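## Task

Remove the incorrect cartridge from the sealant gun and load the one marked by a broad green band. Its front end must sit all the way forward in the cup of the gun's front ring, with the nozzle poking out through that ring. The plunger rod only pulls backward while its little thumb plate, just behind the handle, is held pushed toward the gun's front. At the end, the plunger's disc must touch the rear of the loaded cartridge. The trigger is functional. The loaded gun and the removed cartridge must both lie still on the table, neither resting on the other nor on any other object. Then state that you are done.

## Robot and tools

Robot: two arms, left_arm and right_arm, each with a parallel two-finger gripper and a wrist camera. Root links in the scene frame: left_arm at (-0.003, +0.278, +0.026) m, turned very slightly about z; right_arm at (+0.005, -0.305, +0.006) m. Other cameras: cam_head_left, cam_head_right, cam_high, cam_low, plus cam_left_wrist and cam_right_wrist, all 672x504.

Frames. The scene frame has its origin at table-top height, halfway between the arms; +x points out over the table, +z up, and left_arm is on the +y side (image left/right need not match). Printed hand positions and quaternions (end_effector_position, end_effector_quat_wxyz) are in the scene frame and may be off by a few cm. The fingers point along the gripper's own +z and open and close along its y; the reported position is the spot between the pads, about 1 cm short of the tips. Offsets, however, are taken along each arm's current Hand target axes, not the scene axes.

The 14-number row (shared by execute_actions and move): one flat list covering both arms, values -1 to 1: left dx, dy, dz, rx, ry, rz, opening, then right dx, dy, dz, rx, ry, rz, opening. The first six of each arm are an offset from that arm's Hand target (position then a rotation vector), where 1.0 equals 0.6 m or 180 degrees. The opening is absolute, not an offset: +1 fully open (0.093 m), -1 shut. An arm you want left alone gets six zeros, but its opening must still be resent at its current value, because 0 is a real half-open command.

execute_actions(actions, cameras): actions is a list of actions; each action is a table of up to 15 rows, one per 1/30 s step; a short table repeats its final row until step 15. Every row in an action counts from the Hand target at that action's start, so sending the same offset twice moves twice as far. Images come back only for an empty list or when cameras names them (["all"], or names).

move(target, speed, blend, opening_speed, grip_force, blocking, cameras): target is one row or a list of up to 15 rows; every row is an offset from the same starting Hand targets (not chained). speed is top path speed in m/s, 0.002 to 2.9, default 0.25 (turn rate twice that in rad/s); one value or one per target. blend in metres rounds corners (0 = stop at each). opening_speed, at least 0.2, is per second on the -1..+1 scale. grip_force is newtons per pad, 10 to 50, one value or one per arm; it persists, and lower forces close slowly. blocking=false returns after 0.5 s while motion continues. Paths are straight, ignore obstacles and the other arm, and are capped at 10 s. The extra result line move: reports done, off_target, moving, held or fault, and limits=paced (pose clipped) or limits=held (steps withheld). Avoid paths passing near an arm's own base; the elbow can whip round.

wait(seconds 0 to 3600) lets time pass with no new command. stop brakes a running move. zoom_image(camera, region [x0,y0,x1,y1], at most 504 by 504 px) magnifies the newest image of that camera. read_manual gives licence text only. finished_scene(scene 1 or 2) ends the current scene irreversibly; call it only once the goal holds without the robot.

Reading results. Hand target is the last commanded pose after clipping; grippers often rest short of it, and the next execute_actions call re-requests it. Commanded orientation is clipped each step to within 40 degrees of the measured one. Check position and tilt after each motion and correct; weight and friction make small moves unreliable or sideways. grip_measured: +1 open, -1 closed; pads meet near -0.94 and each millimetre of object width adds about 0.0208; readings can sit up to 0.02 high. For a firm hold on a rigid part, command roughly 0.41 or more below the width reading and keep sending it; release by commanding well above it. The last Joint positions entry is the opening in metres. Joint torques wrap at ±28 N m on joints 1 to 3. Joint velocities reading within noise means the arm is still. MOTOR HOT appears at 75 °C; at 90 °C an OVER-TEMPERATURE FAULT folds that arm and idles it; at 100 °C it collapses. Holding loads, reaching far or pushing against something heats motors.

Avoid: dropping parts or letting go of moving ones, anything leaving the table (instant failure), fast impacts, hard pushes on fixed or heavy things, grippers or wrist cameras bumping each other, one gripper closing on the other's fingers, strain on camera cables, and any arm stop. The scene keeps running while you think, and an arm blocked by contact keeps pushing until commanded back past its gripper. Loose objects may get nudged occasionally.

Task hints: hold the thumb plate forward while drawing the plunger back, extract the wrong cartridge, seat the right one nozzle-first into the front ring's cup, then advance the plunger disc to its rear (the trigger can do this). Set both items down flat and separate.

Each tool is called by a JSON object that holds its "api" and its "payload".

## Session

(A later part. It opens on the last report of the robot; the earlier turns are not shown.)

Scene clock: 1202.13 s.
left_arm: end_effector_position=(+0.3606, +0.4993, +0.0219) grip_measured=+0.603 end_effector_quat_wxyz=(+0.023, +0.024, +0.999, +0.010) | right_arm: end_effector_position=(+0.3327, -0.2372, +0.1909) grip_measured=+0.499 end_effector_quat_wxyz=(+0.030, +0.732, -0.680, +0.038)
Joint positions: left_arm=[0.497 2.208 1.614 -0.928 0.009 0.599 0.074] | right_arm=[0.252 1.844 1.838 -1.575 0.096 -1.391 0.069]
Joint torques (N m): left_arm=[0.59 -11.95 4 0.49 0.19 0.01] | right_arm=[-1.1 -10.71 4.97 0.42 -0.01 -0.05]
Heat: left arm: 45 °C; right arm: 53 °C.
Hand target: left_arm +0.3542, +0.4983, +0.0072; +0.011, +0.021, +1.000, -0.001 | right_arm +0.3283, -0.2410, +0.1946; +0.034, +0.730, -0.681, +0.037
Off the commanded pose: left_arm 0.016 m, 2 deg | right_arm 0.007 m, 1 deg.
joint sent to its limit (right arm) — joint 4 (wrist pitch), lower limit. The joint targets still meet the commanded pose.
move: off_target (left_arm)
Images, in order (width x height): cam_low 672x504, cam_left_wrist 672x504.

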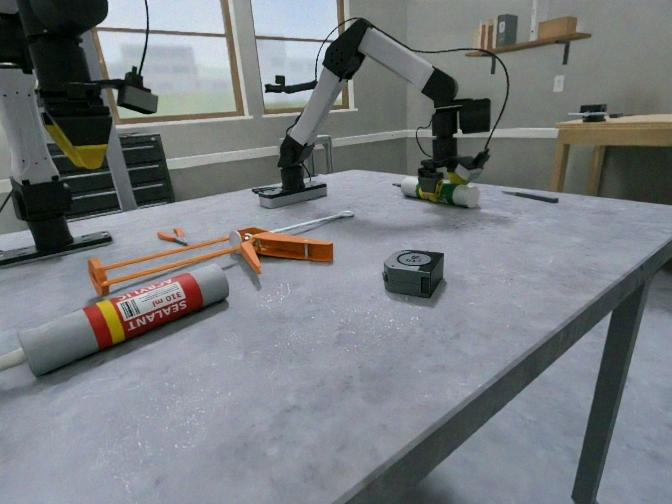

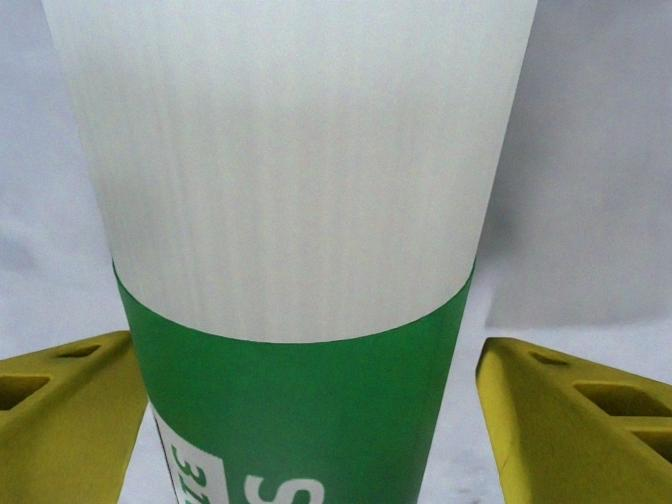

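{"api": "move", "payload": {"target": [0.04,0.008,0.008,0,0,0,0.6, 0,0,0,0,0,0,0.5], "speed": 0.08, "cameras": ["cam_left_wrist","cam_low"]}}

{"api": "move", "payload": {"target": [0,0,0,0,0,0,-0.6, 0,0,0,0,0,0,0.5], "opening_speed": 0.5, "cameras": ["cam_left_wrist","cam_low"]}}

{"api": "zoom_image", "payload": {"camera": "cam_low", "region": [370, 120, 530, 240]}}

Scene clock: 1217.93 s.
left_arm: end_effector_position=(+0.3461, +0.5014, +0.0095) grip_measured=+0.602 end_effector_quat_wxyz=(+0.032, +0.015, +0.999, -0.005) | right_arm: end_effector_position=(+0.3327, -0.2372, +0.1909) grip_measured=+0.499 end_effector_quat_wxyz=(+0.030, +0.732, -0.680, +0.038)
Joint positions: left_arm=[0.535 2.187 1.526 -0.862 0.046 0.619 0.074] | right_arm=[0.252 1.844 1.838 -1.575 0.096 -1.391 0.069]
Joint torques (N m): left_arm=[1.05 -14.17 2.65 0.4 -0.11 0.32] | right_arm=[-1.09 -10.63 4.79 0.42 0 -0.05]
Heat: left arm: 45 °C; right arm: 50 °C.
Hand target: left_arm +0.3305, +0.5040, +0.0019; +0.010, +0.021, +1.000, -0.001 | right_arm +0.3283, -0.2410, +0.1946; +0.034, +0.730, -0.681, +0.037
Off the commanded pose: left_arm 0.018 m, 3 deg | right_arm 0.007 m, 1 deg.
joint sent to its limit (right arm) — joint 4 (wrist pitch), lower limit. The joint targets still meet the commanded pose.
move: off_target (left_arm)
Images, in order (width x height): cam_low 672x504, cam_left_wrist 672x504.

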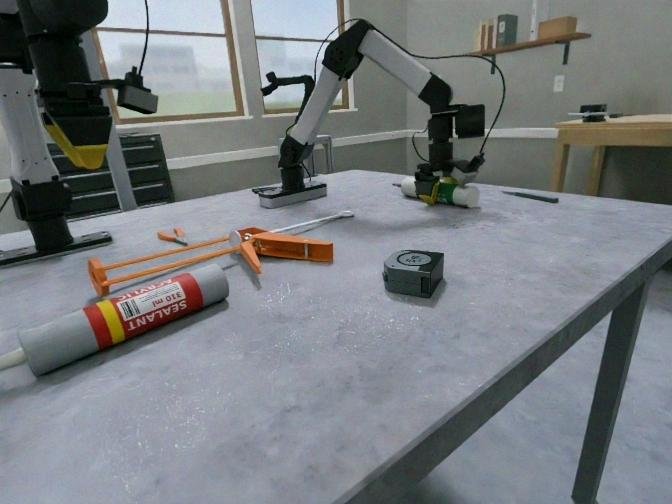

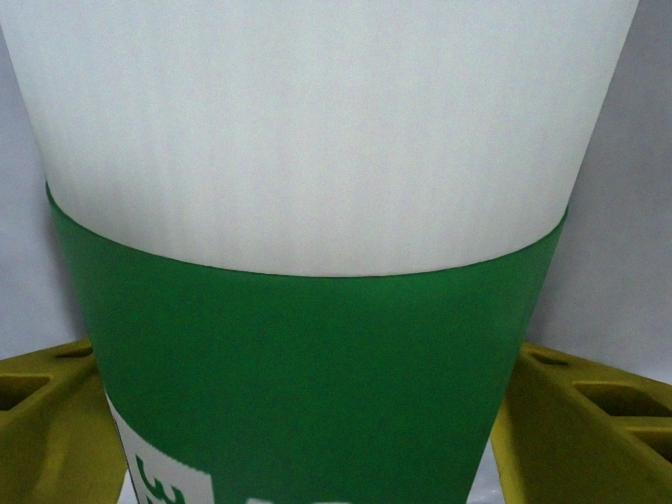

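Scene clock: 1220.53 s.
left_arm: end_effector_position=(+0.3459, +0.5011, +0.0095) grip_measured=-0.053 end_effector_quat_wxyz=(+0.032, +0.023, +0.999, -0.006) | right_arm: end_effector_position=(+0.3327, -0.2372, +0.1909) grip_measured=+0.499 end_effector_quat_wxyz=(+0.030, +0.732, -0.680, +0.038)
Joint positions: left_arm=[0.535 2.187 1.526 -0.863 0.046 0.633 0.043] | right_arm=[0.252 1.844 1.838 -1.575 0.096 -1.391 0.069]
Joint torques (N m): left_arm=[1.02 -14.24 2.61 0.4 -0.12 0.14] | right_arm=[-1.05 -10.71 4.81 0.44 0 -0.04]
Heat: left arm: 45 °C; right arm: 50 °C.
Hand target: left_arm +0.3306, +0.5041, +0.0019; +0.011, +0.021, +1.000, -0.001 | right_arm +0.3283, -0.2410, +0.1946; +0.034, +0.730, -0.681, +0.037
Off the commanded pose: left_arm 0.017 m, 3 deg | right_arm 0.007 m, 1 deg.
joint sent to its limit (right arm) — joint 4 (wrist pitch), lower limit. The joint targets still meet the commanded pose.
move: done
Images, in order (width x height): cam_low 672x504, cam_left_wrist 672x504.

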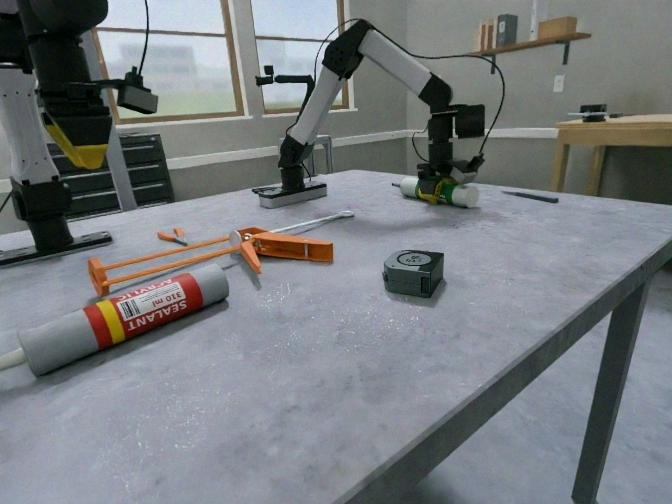

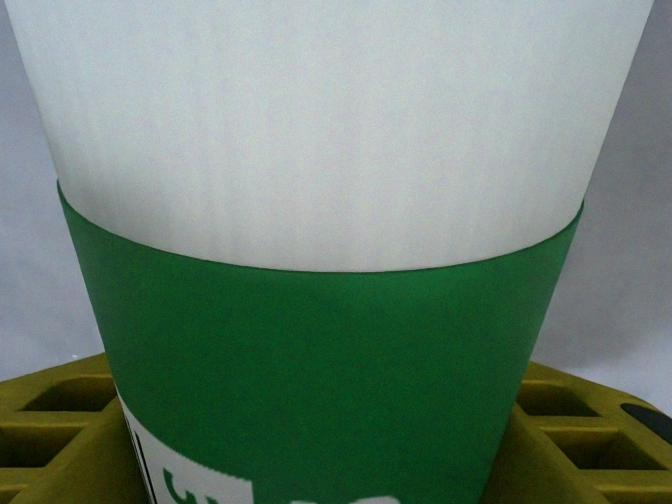

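Scaled by 3.150 from the camera's image (finer frame: 960x720).

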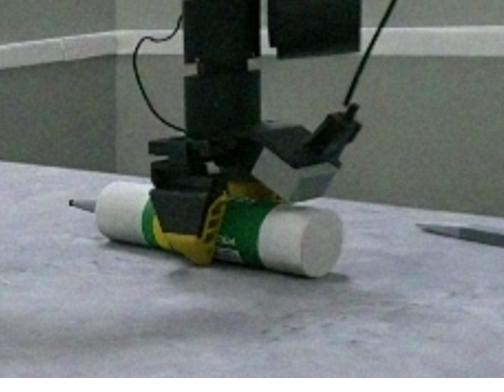

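{"api": "move", "payload": {"target": [[-0.022,-0.005,-0.25,0,0,0,-0.65, 0,0,0,0,0,0,0.5],[0.1367,-0.663,-0.2535,0,0,-0.4556,-0.65, 0,0,0,0,0,0,0.5],[0.1407,-0.663,-0.06,0,0,-0.4556,-0.65, 0,0,0,0,0,0,0.5]], "speed": 0.18, "blend": [0.02,0.02,0], "cameras": ["all"]}}

Scene clock: 1254.07 s.
left_arm: end_effector_position=(+0.2279, +0.1114, +0.0381) grip_measured=-0.056 end_effector_quat_wxyz=(+0.003, -0.638, +0.770, -0.006) | right_arm: end_effector_position=(+0.3327, -0.2372, +0.1909) grip_measured=+0.499 end_effector_quat_wxyz=(+0.030, +0.732, -0.680, +0.038)
Joint positions: left_arm=[-0.681 1.718 0.984 -0.823 -0.003 -2.011 0.043] | right_arm=[0.252 1.844 1.838 -1.575 0.096 -1.391 0.069]
Joint torques (N m): left_arm=[-0.49 -8.46 4.66 0.39 0 -0.13] | right_arm=[-1.05 -10.55 4.88 0.42 0.02 -0.07]
Heat: left arm: 50 °C; right arm: 47 °C.
Hand target: left_arm +0.2288, +0.1103, +0.0366; +0.007, -0.640, +0.768, -0.008 | right_arm +0.3283, -0.2410, +0.1946; +0.034, +0.730, -0.681, +0.037
Off the commanded pose: left_arm 0.002 m, 1 deg | right_arm 0.007 m, 1 deg.
joint sent to its limit (right arm) — joint 4 (wrist pitch), lower limit. The joint targets still meet the commanded pose.
move: done

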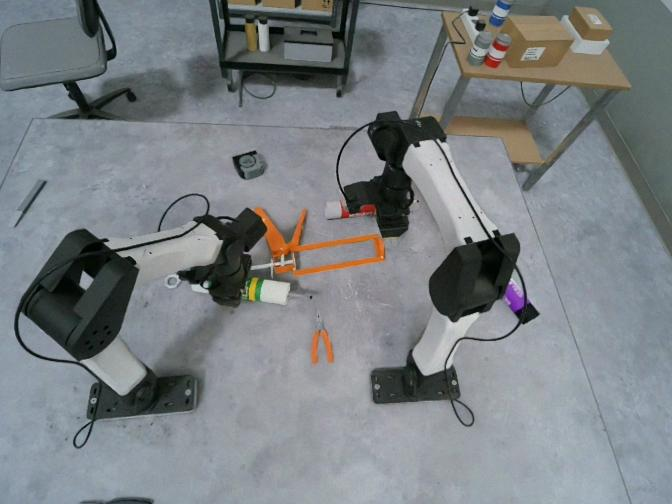

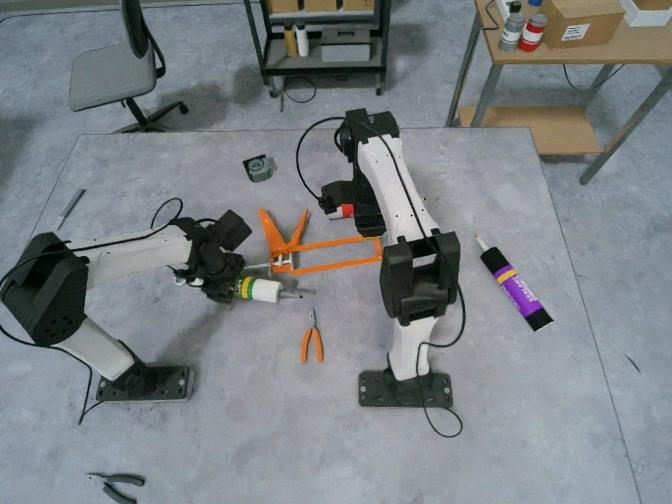

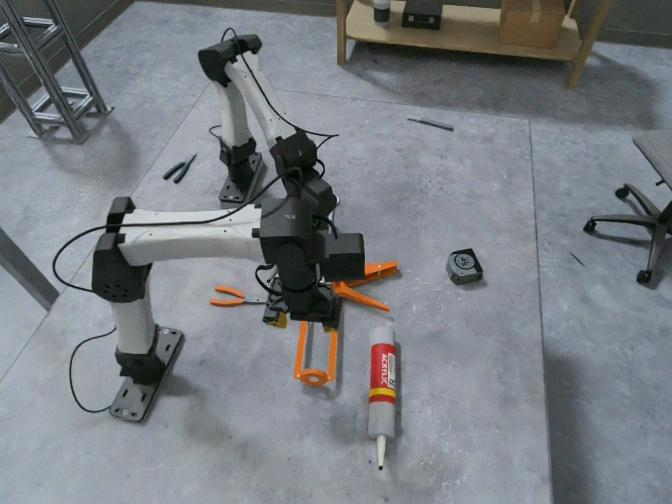

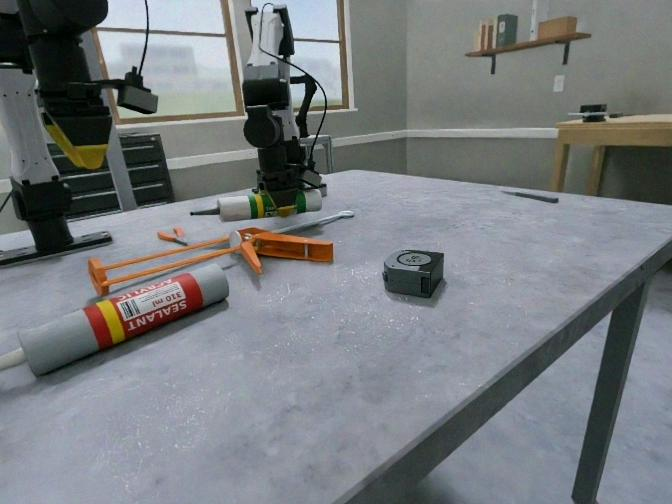

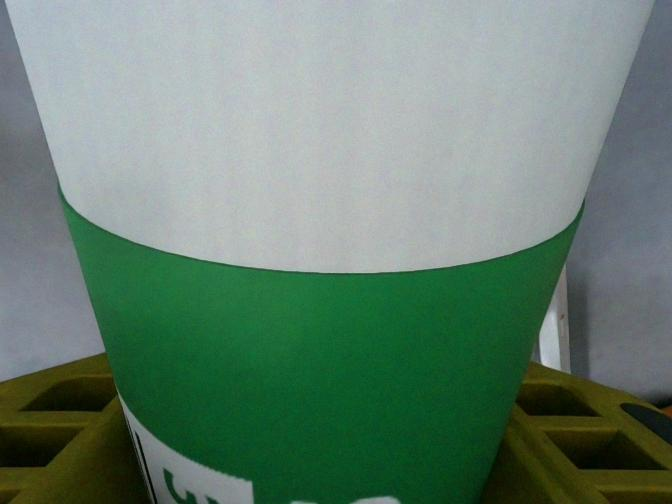

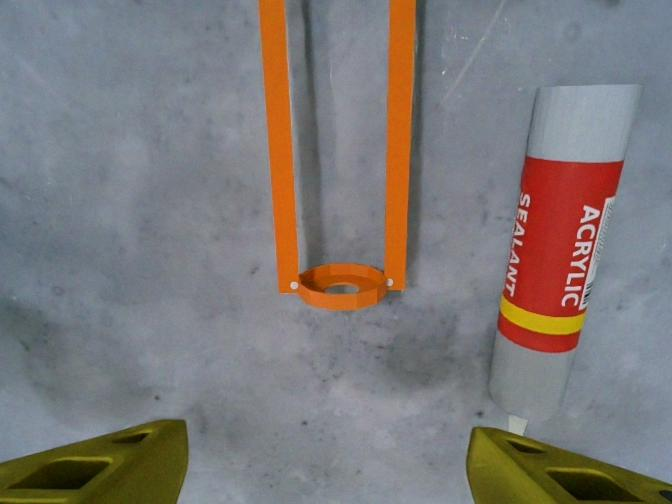

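{"api": "move", "payload": {"target": [0,0,0.04,0,0,0,-0.65, 0,0,0,0,0,0,0.5], "speed": 0.08, "cameras": ["cam_low"]}}

{"api": "zoom_image", "payload": {"camera": "cam_low", "region": [170, 150, 350, 270]}}

Scene clock: 1259.73 s.
left_arm: end_effector_position=(+0.2284, +0.1112, +0.0143) grip_measured=-0.056 end_effector_quat_wxyz=(+0.003, -0.638, +0.770, -0.006) | right_arm: end_effector_position=(+0.3327, -0.2372, +0.1909) grip_measured=+0.499 end_effector_quat_wxyz=(+0.030, +0.732, -0.680, +0.038)
Joint positions: left_arm=[-0.681 1.77 0.936 -0.723 -0.004 -2.011 0.042] | right_arm=[0.252 1.844 1.838 -1.575 0.096 -1.391 0.069]
Joint torques (N m): left_arm=[-0.42 -8.58 4.4 0.37 0 -0.13] | right_arm=[-1.11 -10.63 4.78 0.41 0.01 -0.04]
Heat: left arm: 48 °C; right arm: 46 °C.
Hand target: left_arm +0.2293, +0.1102, +0.0126; +0.007, -0.640, +0.768, -0.008 | right_arm +0.3283, -0.2410, +0.1946; +0.034, +0.730, -0.681, +0.037
Off the commanded pose: left_arm 0.002 m, 1 deg | right_arm 0.007 m, 1 deg.
joint sent to its limit (right arm) — joint 4 (wrist pitch), lower limit. The joint targets still meet the commanded pose.
move: done

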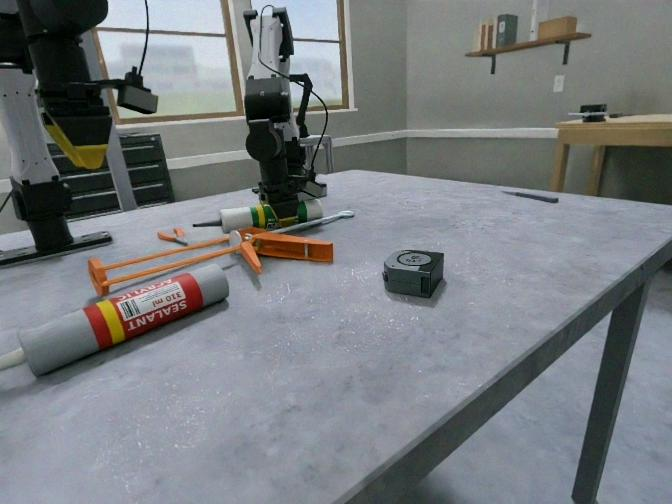

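Scaled by 2.800 from the camera's image (finer frame: 960x720).

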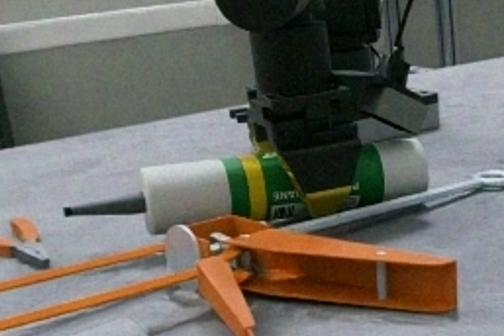

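{"api": "move", "payload": {"target": [[0,0,0.008,0,0,0,-0.65, 0,0,0,0,0,0,0.5],[0,0,0.008,0,0,0,0.25, 0,0,0,0,0,0,0.5]], "speed": 0.06, "opening_speed": 0.6, "cameras": ["cam_low"]}}

{"api": "move", "payload": {"target": [[0,0,-0.2,0,0,0,0.4, 0,0,0,0,0,0,0.5],[-0.35,0,-0.3,0,0,0,0.4, 0,0,0,0,0,0,0.5]], "speed": 0.2, "blend": [0.03,0], "cameras": ["all"]}}

Scene clock: 1267.20 s.
left_arm: end_effector_position=(+0.2322, +0.1088, +0.0131) grip_measured=+0.247 end_effector_quat_wxyz=(+0.007, -0.639, +0.769, -0.014) | right_arm: end_effector_position=(+0.3327, -0.2372, +0.1909) grip_measured=+0.499 end_effector_quat_wxyz=(+0.030, +0.732, -0.680, +0.038)
Joint positions: left_arm=[-0.681 1.774 0.934 -0.7 -0.006 -2.014 0.057] | right_arm=[0.252 1.844 1.838 -1.575 0.096 -1.391 0.069]
Joint torques (N m): left_arm=[-0.39 -7.9 3.85 0.38 0.01 -0.08] | right_arm=[-1.09 -10.67 4.83 0.45 0.01 -0.05]
Heat: left arm: 46 °C; right arm: 46 °C.
Hand target: left_arm +0.2293, +0.1103, +0.0077; +0.008, -0.640, +0.768, -0.007 | right_arm +0.3283, -0.2410, +0.1946; +0.034, +0.730, -0.681, +0.037
Off the commanded pose: left_arm 0.006 m, 1 deg | right_arm 0.007 m, 1 deg.
joint sent to its limit (right arm) — joint 4 (wrist pitch), lower limit. The joint targets still meet the commanded pose.
move: done

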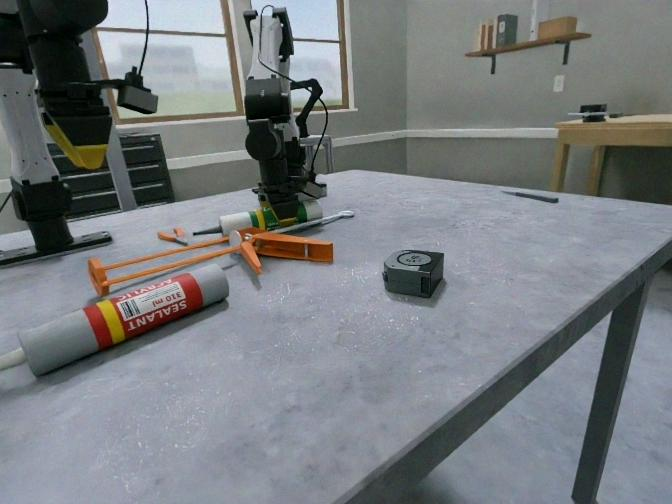

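Scene clock: 1269.77 s.
left_arm: end_effector_position=(+0.2601, +0.3170, +0.1862) grip_measured=+0.397 end_effector_quat_wxyz=(+0.012, -0.643, +0.766, -0.006) | right_arm: end_effector_position=(+0.3327, -0.2372, +0.1909) grip_measured=+0.499 end_effector_quat_wxyz=(+0.030, +0.732, -0.680, +0.038)
Joint positions: left_arm=[0.093 1.527 1.389 -1.407 -0.002 -1.248 0.064] | right_arm=[0.252 1.844 1.838 -1.575 0.096 -1.391 0.069]
Joint torques (N m): left_arm=[0.24 -5.59 7.34 0.23 0.12 0.11] | right_arm=[-1.11 -10.63 4.85 0.43 -0.01 -0.04]
Heat: left arm: 46 °C; right arm: 46 °C.
Hand target: left_arm +0.2635, +0.3171, +0.1882; +0.008, -0.640, +0.768, -0.008 | right_arm +0.3283, -0.2410, +0.1946; +0.034, +0.730, -0.681, +0.037
Off the commanded pose: left_arm 0.004 m, 1 deg | right_arm 0.007 m, 1 deg.
joint sent to its limit (right arm) — joint 4 (wrist pitch), lower limit. The joint targets still meet the commanded pose.
move: done

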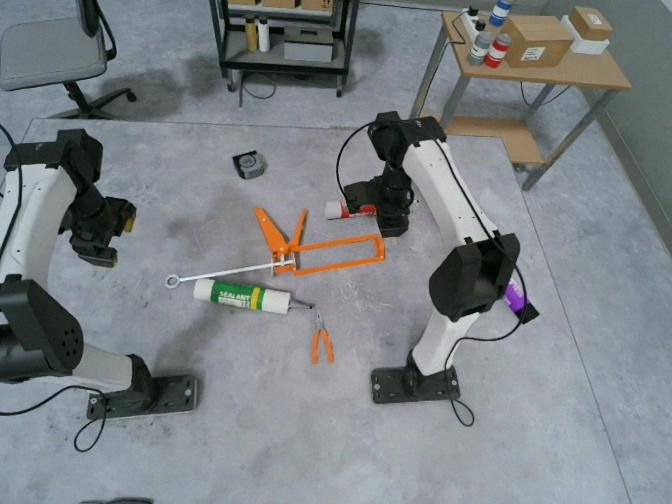

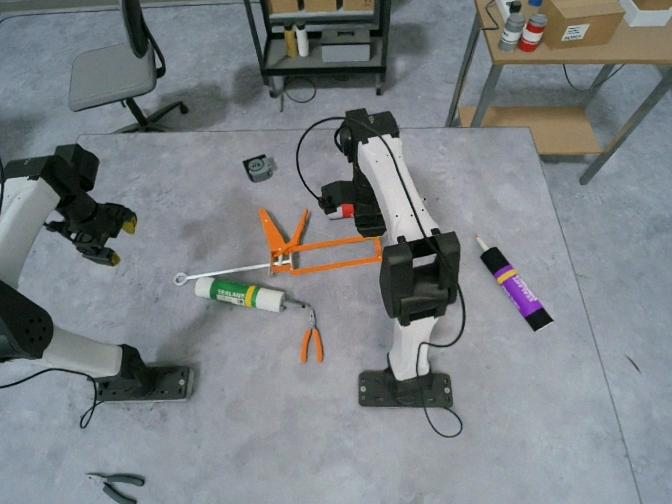

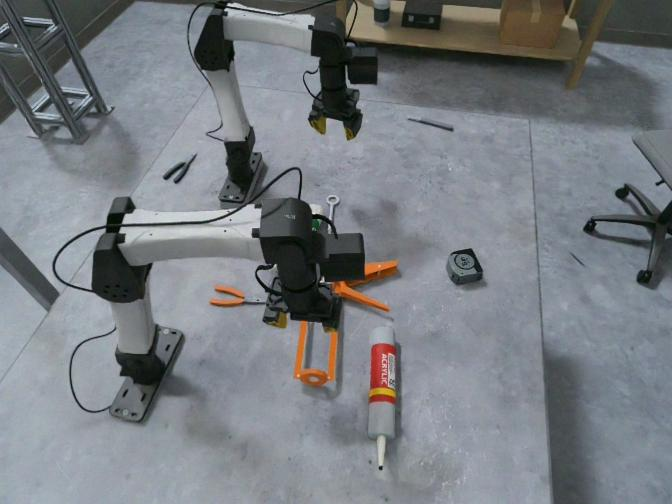

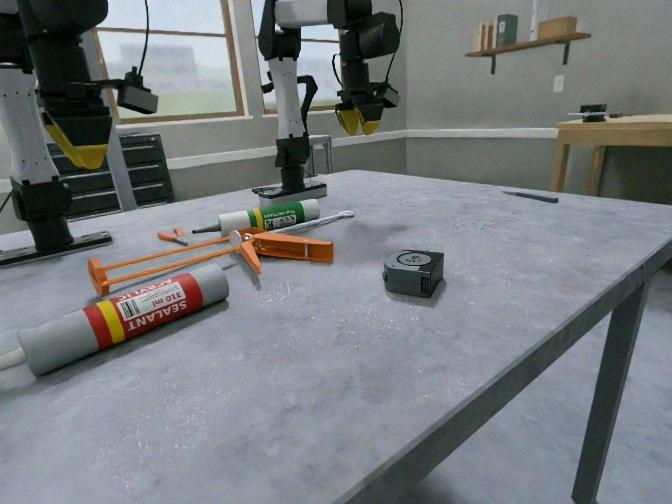

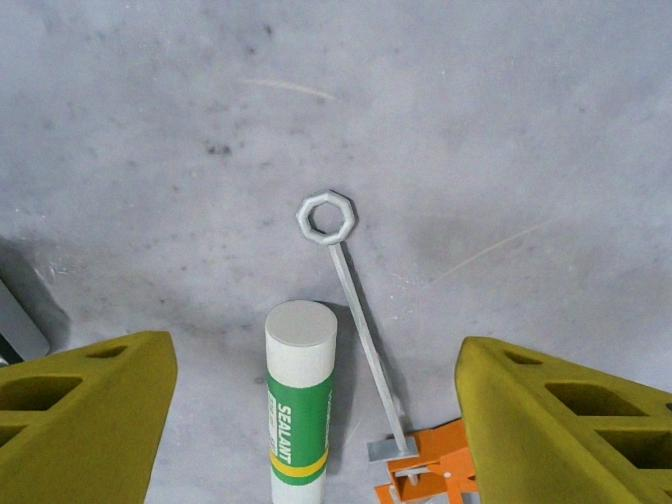

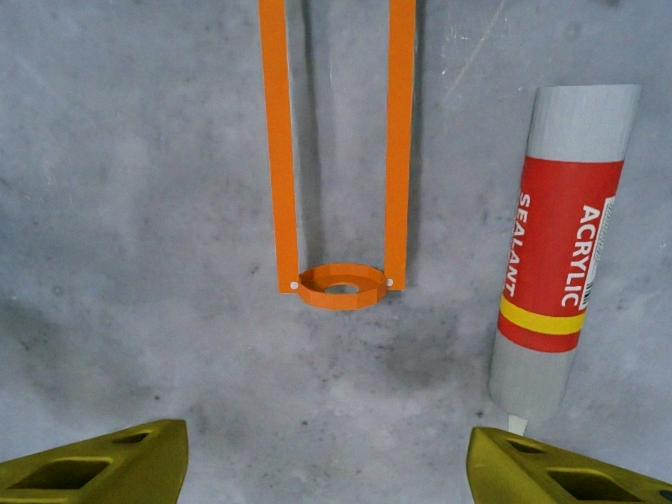

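{"api": "move", "payload": {"target": [0,0,0,0,0,0,0.4, -0.587,0.1162,0.0655,-0.0042,-0.0326,0.0796,0.5], "speed": 0.25, "cameras": ["cam_right_wrist","cam_high"]}}

Scene clock: 1285.47 s.
left_arm: end_effector_position=(+0.2601, +0.3170, +0.1862) grip_measured=+0.397 end_effector_quat_wxyz=(+0.011, -0.642, +0.766, -0.006) | right_arm: end_effector_position=(+0.2317, +0.0988, +0.1152) grip_measured=+0.499 end_effector_quat_wxyz=(+0.004, -0.647, +0.762, -0.001)
Joint positions: left_arm=[0.093 1.527 1.389 -1.407 -0.002 -1.248 0.064] | right_arm=[1.061 2.411 2.419 -1.571 0.006 -0.347 0.069]
Joint torques (N m): left_arm=[0.23 -5.67 7.31 0.23 0.13 0.1] | right_arm=[-1.17 -12.89 7.95 0.49 -0.13 0.13]
Heat: left arm: 42 °C; right arm: 46 °C.
Hand target: left_arm +0.2635, +0.3171, +0.1882; +0.008, -0.640, +0.768, -0.008 | right_arm +0.2349, +0.0998, +0.1200; +0.001, -0.640, +0.768, +0.001
Off the commanded pose: left_arm 0.004 m, 1 deg | right_arm 0.006 m, 1 deg.
joint sent to its limit (right arm) — joint 4 (wrist pitch), lower limit. The joint targets still meet the commanded pose.
move: done
Images, in order (width x height): cam_high 672x504, cam_right_wrist 672x504.

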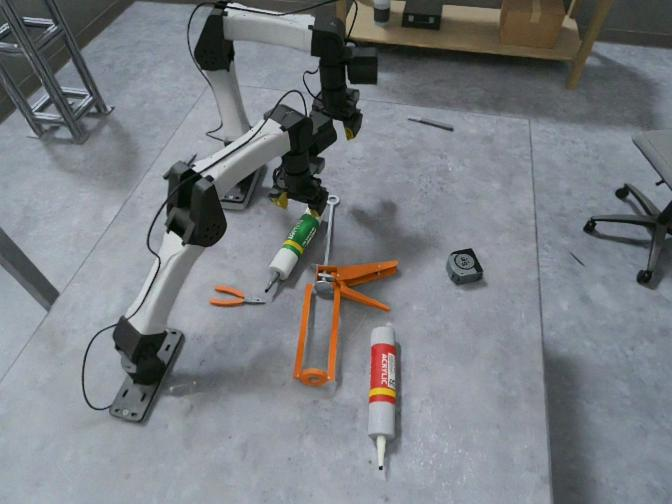

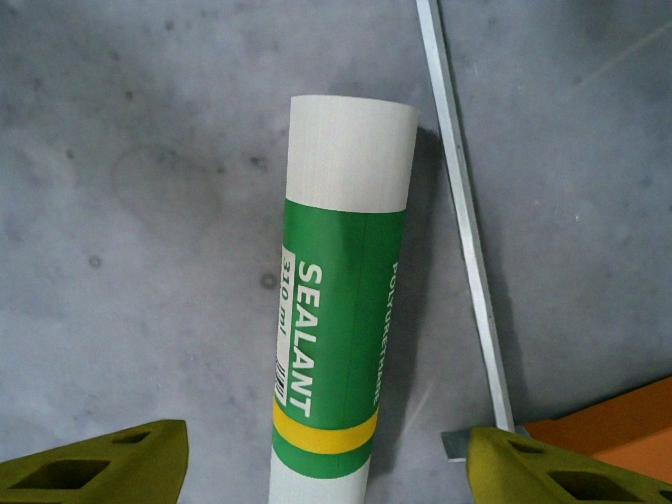

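{"api": "move", "payload": {"target": [0,0,0,0,0,0,0.4, -0.022,0,0.095,0,0,0.025,0.5], "speed": 0.15, "cameras": ["cam_right_wrist","cam_high"]}}

Scene clock: 1297.70 s.
left_arm: end_effector_position=(+0.2601, +0.3170, +0.1862) grip_measured=+0.397 end_effector_quat_wxyz=(+0.011, -0.642, +0.766, -0.006) | right_arm: end_effector_position=(+0.2377, +0.1095, +0.0638) grip_measured=+0.499 end_effector_quat_wxyz=(-0.004, -0.613, +0.790, -0.005)
Joint positions: left_arm=[0.093 1.527 1.389 -1.407 -0.002 -1.248 0.064] | right_arm=[1.061 2.47 2.319 -1.43 0.006 -0.259 0.069]
Joint torques (N m): left_arm=[0.24 -5.64 7.31 0.24 0.13 0.11] | right_arm=[-0.36 -14.16 5.19 0.69 -0.12 0.09]
Heat: left arm: 40 °C; right arm: 48 °C.
Hand target: left_arm +0.2635, +0.3171, +0.1882; +0.008, -0.640, +0.768, -0.008 | right_arm +0.2372, +0.1129, +0.0631; +0.001, -0.609, +0.793, +0.001
Off the commanded pose: left_arm 0.004 m, 1 deg | right_arm 0.004 m, 1 deg.
move: done
Images, in order (width x height): cam_high 672x504, cam_right_wrist 672x504.

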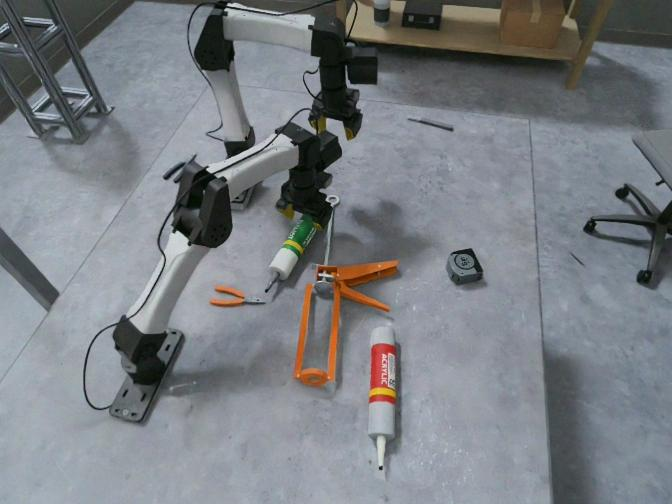

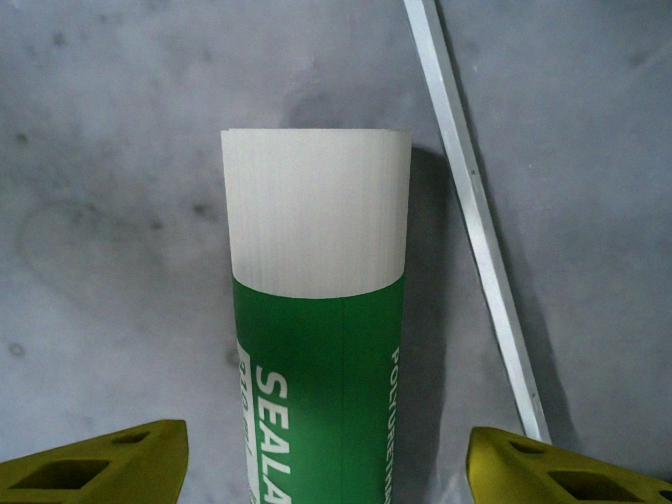

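{"api": "move", "payload": {"target": [0,0,0,0,0,0,0.4, 0,0.004,0.055,0,0,0,0.4], "speed": 0.1, "cameras": ["cam_right_wrist"]}}

Scene clock: 1302.40 s.
left_arm: end_effector_position=(+0.2601, +0.3170, +0.1862) grip_measured=+0.397 end_effector_quat_wxyz=(+0.011, -0.642, +0.766, -0.006) | right_arm: end_effector_position=(+0.2376, +0.1094, +0.0288) grip_measured=+0.401 end_effector_quat_wxyz=(-0.006, -0.611, +0.791, -0.005)
Joint positions: left_arm=[0.093 1.527 1.389 -1.407 -0.002 -1.248 0.064] | right_arm=[1.061 2.47 2.18 -1.295 0.006 -0.254 0.064]
Joint torques (N m): left_arm=[0.2 -5.6 7.41 0.23 0.14 0.11] | right_arm=[0.2 -15.01 5.09 0.75 -0.12 0.1]
Heat: left arm: 40 °C; right arm: 48 °C.
Hand target: left_arm +0.2635, +0.3171, +0.1882; +0.008, -0.640, +0.768, -0.008 | right_arm +0.2349, +0.1136, +0.0300; +0.001, -0.610, +0.793, +0.001
Off the commanded pose: left_arm 0.004 m, 1 deg | right_arm 0.005 m, 1 deg.
move: done

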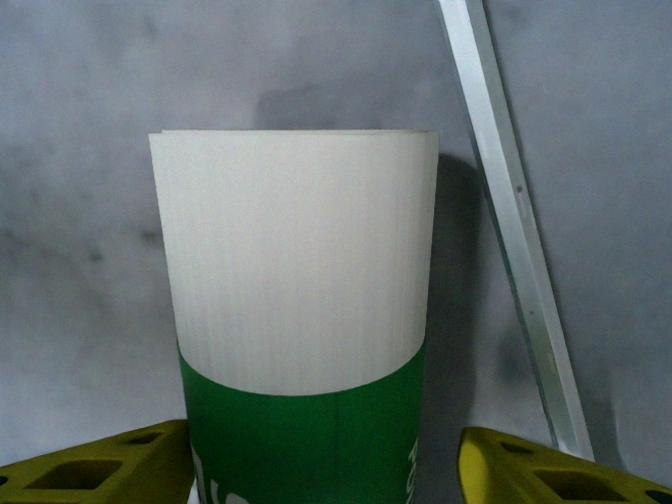

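{"api": "move", "payload": {"target": [0,0,0,0,0,0,0.4, 0.003,0.007,0,0,0,0,0.4], "speed": 0.06}}

{"api": "move", "payload": {"target": [0,0,0,0,0,0,0.4, 0,0,0,0,0,0,-0.65], "opening_speed": 0.5, "cameras": ["cam_right_wrist"]}}

Scene clock: 1311.33 s.
left_arm: end_effector_position=(+0.2601, +0.3170, +0.1862) grip_measured=+0.397 end_effector_quat_wxyz=(+0.011, -0.642, +0.766, -0.006) | right_arm: end_effector_position=(+0.2320, +0.1075, +0.0217) grip_measured=+0.401 end_effector_quat_wxyz=(-0.013, -0.612, +0.791, -0.009)
Joint positions: left_arm=[0.093 1.527 1.389 -1.407 -0.002 -1.248 0.064] | right_arm=[1.07 2.47 2.151 -1.282 0.006 -0.247 0.064]
Joint torques (N m): left_arm=[0.21 -5.61 7.36 0.23 0.13 0.11] | right_arm=[0.06 -16.51 5.09 0.67 -0.12 0.1]
Heat: left arm: 39 °C; right arm: 49 °C.
Hand target: left_arm +0.2635, +0.3171, +0.1882; +0.008, -0.640, +0.768, -0.008 | right_arm +0.2305, +0.1129, +0.0301; +0.001, -0.610, +0.793, +0.001
Off the commanded pose: left_arm 0.004 m, 1 deg | right_arm 0.010 m, 2 deg.
move: done

Scene clock: 1313.63 s.
left_arm: end_effector_position=(+0.2601, +0.3170, +0.1862) grip_measured=+0.397 end_effector_quat_wxyz=(+0.011, -0.642, +0.766, -0.006) | right_arm: end_effector_position=(+0.2321, +0.1078, +0.0217) grip_measured=-0.127 end_effector_quat_wxyz=(-0.013, -0.612, +0.791, -0.008)
Joint positions: left_arm=[0.093 1.527 1.389 -1.407 -0.002 -1.248 0.064] | right_arm=[1.07 2.47 2.151 -1.281 0.005 -0.247 0.039]
Joint torques (N m): left_arm=[0.23 -5.61 7.36 0.25 0.13 0.1] | right_arm=[-0.05 -16.5 5.16 0.72 -0.11 0.13]
Heat: left arm: 39 °C; right arm: 49 °C.
Hand target: left_arm +0.2635, +0.3171, +0.1882; +0.008, -0.640, +0.768, -0.008 | right_arm +0.2305, +0.1129, +0.0301; +0.001, -0.609, +0.793, +0.001
Off the commanded pose: left_arm 0.004 m, 1 deg | right_arm 0.010 m, 2 deg.
move: done

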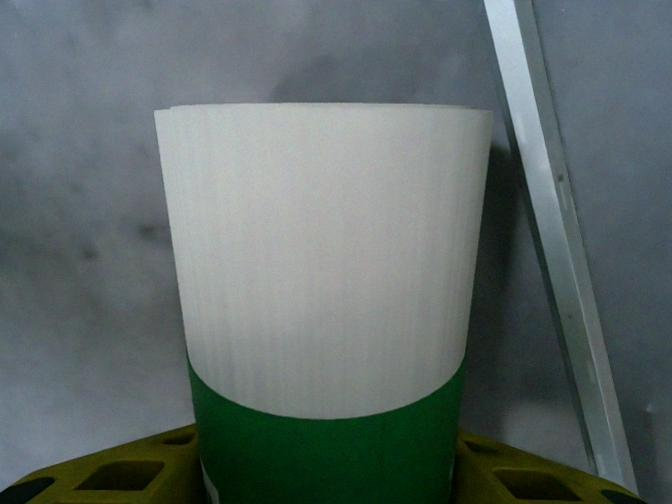

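{"api": "move", "payload": {"target": [[0,0,0,0,0,0,0.4, 0,0,0,0,0,0,0.3],[0,0,0,0,0,0,0.4, -0.012,0,-0.027,0,0,0,0.3],[0,0,0,0,0,0,0.4, -0.012,0,-0.027,0,0,0,-0.65]], "speed": 0.08, "cameras": ["cam_right_wrist"]}}

Scene clock: 1325.10 s.
left_arm: end_effector_position=(+0.2601, +0.3170, +0.1862) grip_measured=+0.397 end_effector_quat_wxyz=(+0.011, -0.642, +0.766, -0.006) | right_arm: end_effector_position=(+0.2371, +0.1198, +0.0543) grip_measured=-0.649 end_effector_quat_wxyz=(+0.012, -0.611, +0.791, +0.002)
Joint positions: left_arm=[0.093 1.527 1.389 -1.407 -0.002 -1.248 0.064] | right_arm=[1.072 2.469 2.278 -1.357 0.005 -0.243 0.014]
Joint torques (N m): left_arm=[0.21 -5.63 7.34 0.23 0.14 0.11] | right_arm=[0.1 -12.49 5.94 0.57 -0.08 0.07]
Heat: left arm: 39 °C; right arm: 51 °C.
Hand target: left_arm +0.2635, +0.3171, +0.1882; +0.008, -0.640, +0.768, -0.008 | right_arm +0.2323, +0.1198, +0.0463; +0.001, -0.609, +0.793, +0.001
Off the commanded pose: left_arm 0.004 m, 1 deg | right_arm 0.009 m, 1 deg.
move: done

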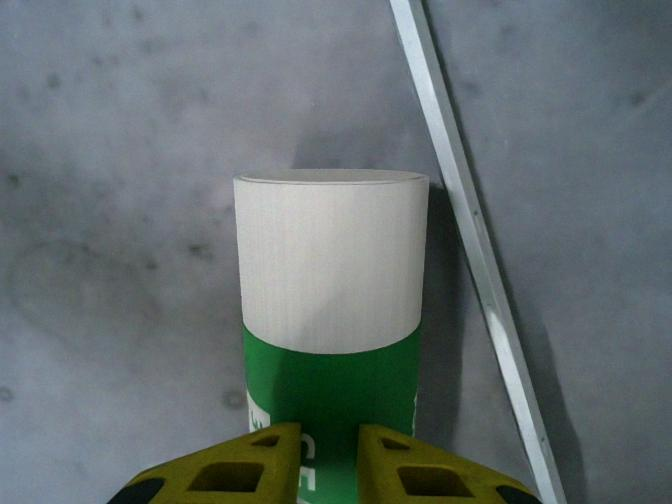

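{"api": "move", "payload": {"target": [[0,0,0,0,0,0,0.4, 0,0,0,0,0,0,0.35],[0,0,0,0,0,0,0.4, 0.0,0,0.026,0,0,0,0.35]], "speed": 0.08, "cameras": ["cam_right_wrist"]}}

Scene clock: 1331.00 s.
left_arm: end_effector_position=(+0.2601, +0.3170, +0.1862) grip_measured=+0.397 end_effector_quat_wxyz=(+0.011, -0.642, +0.766, -0.006) | right_arm: end_effector_position=(+0.2359, +0.1163, +0.0364) grip_measured=+0.349 end_effector_quat_wxyz=(+0.002, -0.611, +0.792, -0.003)
Joint positions: left_arm=[0.093 1.527 1.389 -1.407 -0.002 -1.248 0.064] | right_arm=[1.072 2.478 2.225 -1.317 0.007 -0.242 0.062]
Joint torques (N m): left_arm=[0.24 -5.63 7.35 0.24 0.13 0.11] | right_arm=[0.18 -13.52 5.23 0.79 -0.12 0.08]
Heat: left arm: 39 °C; right arm: 51 °C.
Hand target: left_arm +0.2635, +0.3171, +0.1882; +0.008, -0.640, +0.768, -0.008 | right_arm +0.2323, +0.1198, +0.0307; +0.000, -0.609, +0.793, +0.001
Off the commanded pose: left_arm 0.004 m, 1 deg | right_arm 0.008 m, 1 deg.
move: done

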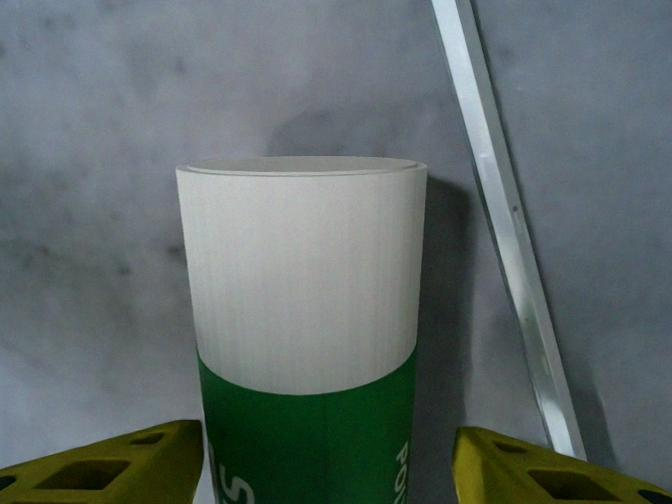

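{"api": "move", "payload": {"target": [[0,0,0,0,0,0,0.4, 0,0.007,0.003,0,0,0,0.35],[0,0,0,0,0,0,0.4, 0,0.007,0.003,0,0,0,-0.65]], "speed": 0.08, "cameras": ["cam_right_wrist"]}}

Scene clock: 1338.27 s.
left_arm: end_effector_position=(+0.2601, +0.3170, +0.1862) grip_measured=+0.397 end_effector_quat_wxyz=(+0.011, -0.642, +0.766, -0.006) | right_arm: end_effector_position=(+0.2315, +0.1181, +0.0325) grip_measured=-0.250 end_effector_quat_wxyz=(+0.001, -0.611, +0.792, -0.004)
Joint positions: left_arm=[0.093 1.527 1.389 -1.407 -0.002 -1.248 0.064] | right_arm=[1.082 2.478 2.209 -1.303 0.008 -0.232 0.033]
Joint torques (N m): left_arm=[0.21 -5.63 7.31 0.24 0.13 0.11] | right_arm=[-0.03 -13.91 5.15 0.78 -0.13 0.08]
Heat: left arm: 40 °C; right arm: 52 °C.
Hand target: left_arm +0.2635, +0.3171, +0.1882; +0.008, -0.640, +0.768, -0.008 | right_arm +0.2283, +0.1209, +0.0288; +0.000, -0.609, +0.793, +0.001
Off the commanded pose: left_arm 0.004 m, 1 deg | right_arm 0.006 m, 1 deg.
move: done

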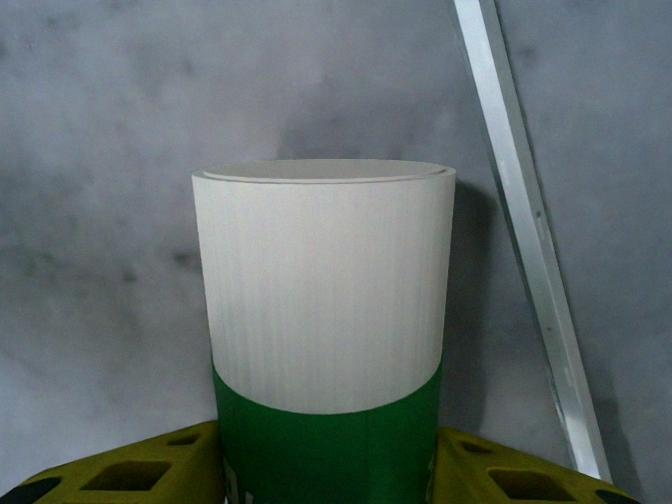

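{"api": "move", "payload": {"target": [[0,0,0,0,0,0,0.4, 0,0,-0.235,0,0,0,-0.65],[0,0,0,0,0,0,0.4, 0.229,-0.2456,-0.2517,-0.0164,-0.0999,-0.1032,-0.65]], "speed": 0.15, "blend": [0.03,0], "cameras": ["all"]}}

Scene clock: 1360.70 s.
left_arm: end_effector_position=(+0.2601, +0.3170, +0.1862) grip_measured=+0.397 end_effector_quat_wxyz=(+0.011, -0.642, +0.766, -0.006) | right_arm: end_effector_position=(+0.3363, -0.0569, +0.1569) grip_measured=-0.224 end_effector_quat_wxyz=(-0.069, +0.714, -0.687, -0.113)
Joint positions: left_arm=[0.093 1.527 1.389 -1.407 -0.002 -1.248 0.064] | right_arm=[0.539 2.063 1.986 -1.418 -0.256 -1.061 0.034]
Joint torques (N m): left_arm=[0.21 -5.61 7.32 0.24 0.13 0.12] | right_arm=[-0.02 -16.31 6 0.99 -0.46 -0.15]
Heat: left arm: 40 °C; right arm: 55 °C.
Hand target: left_arm +0.2635, +0.3171, +0.1882; +0.008, -0.640, +0.768, -0.008 | right_arm +0.3353, -0.0501, +0.1794; -0.108, +0.721, -0.674, -0.116
Off the commanded pose: left_arm 0.004 m, 1 deg | right_arm 0.024 m, 5 deg.
move: off_target (right_arm)

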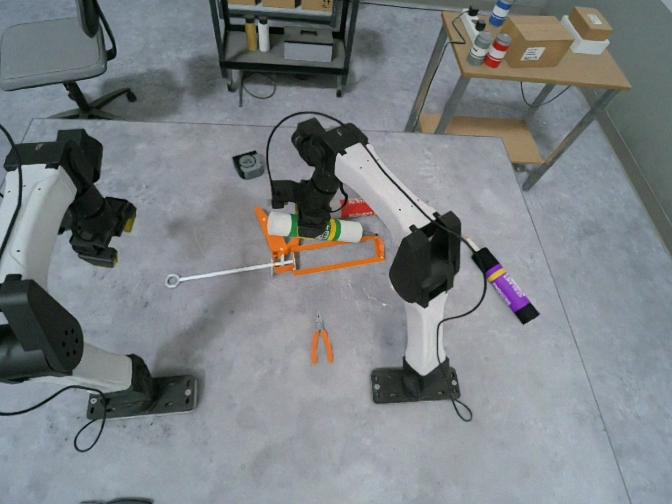

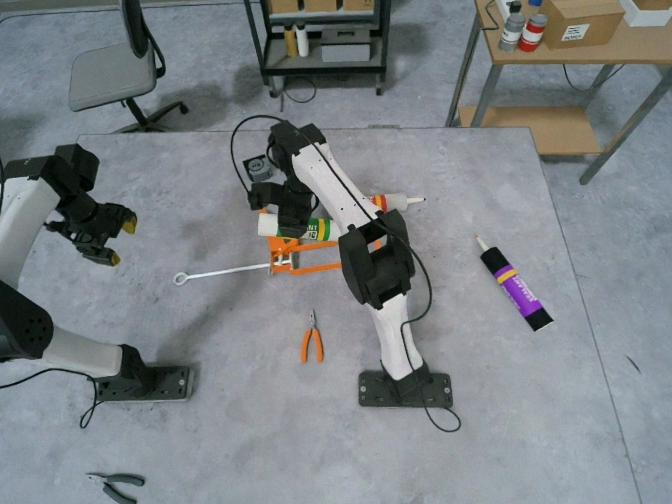

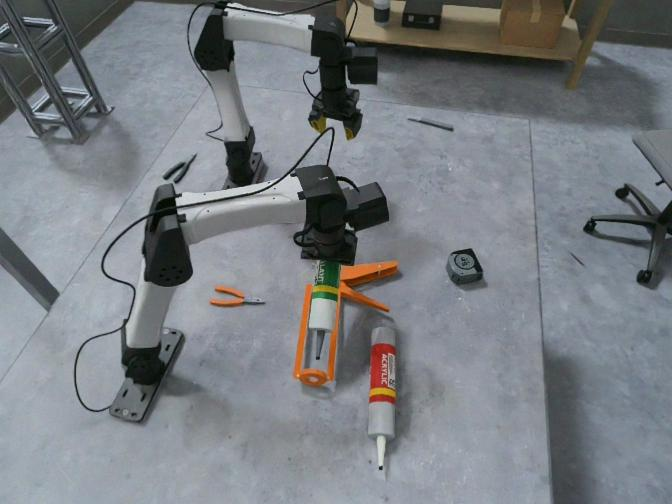

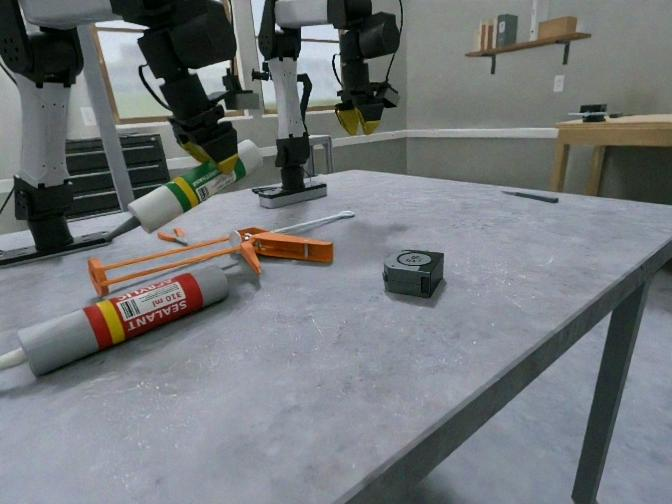

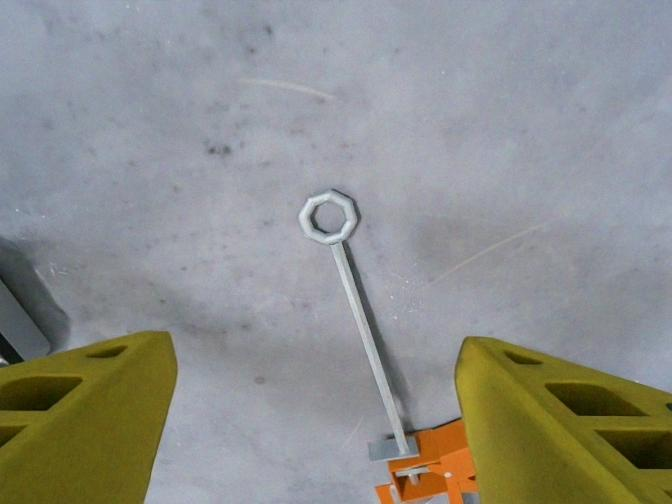

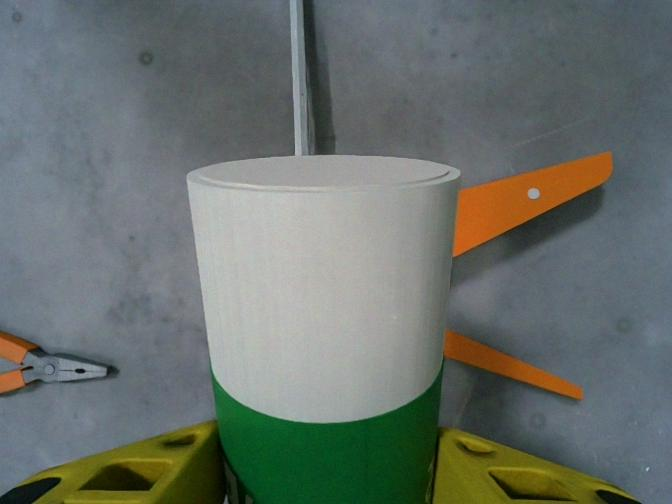

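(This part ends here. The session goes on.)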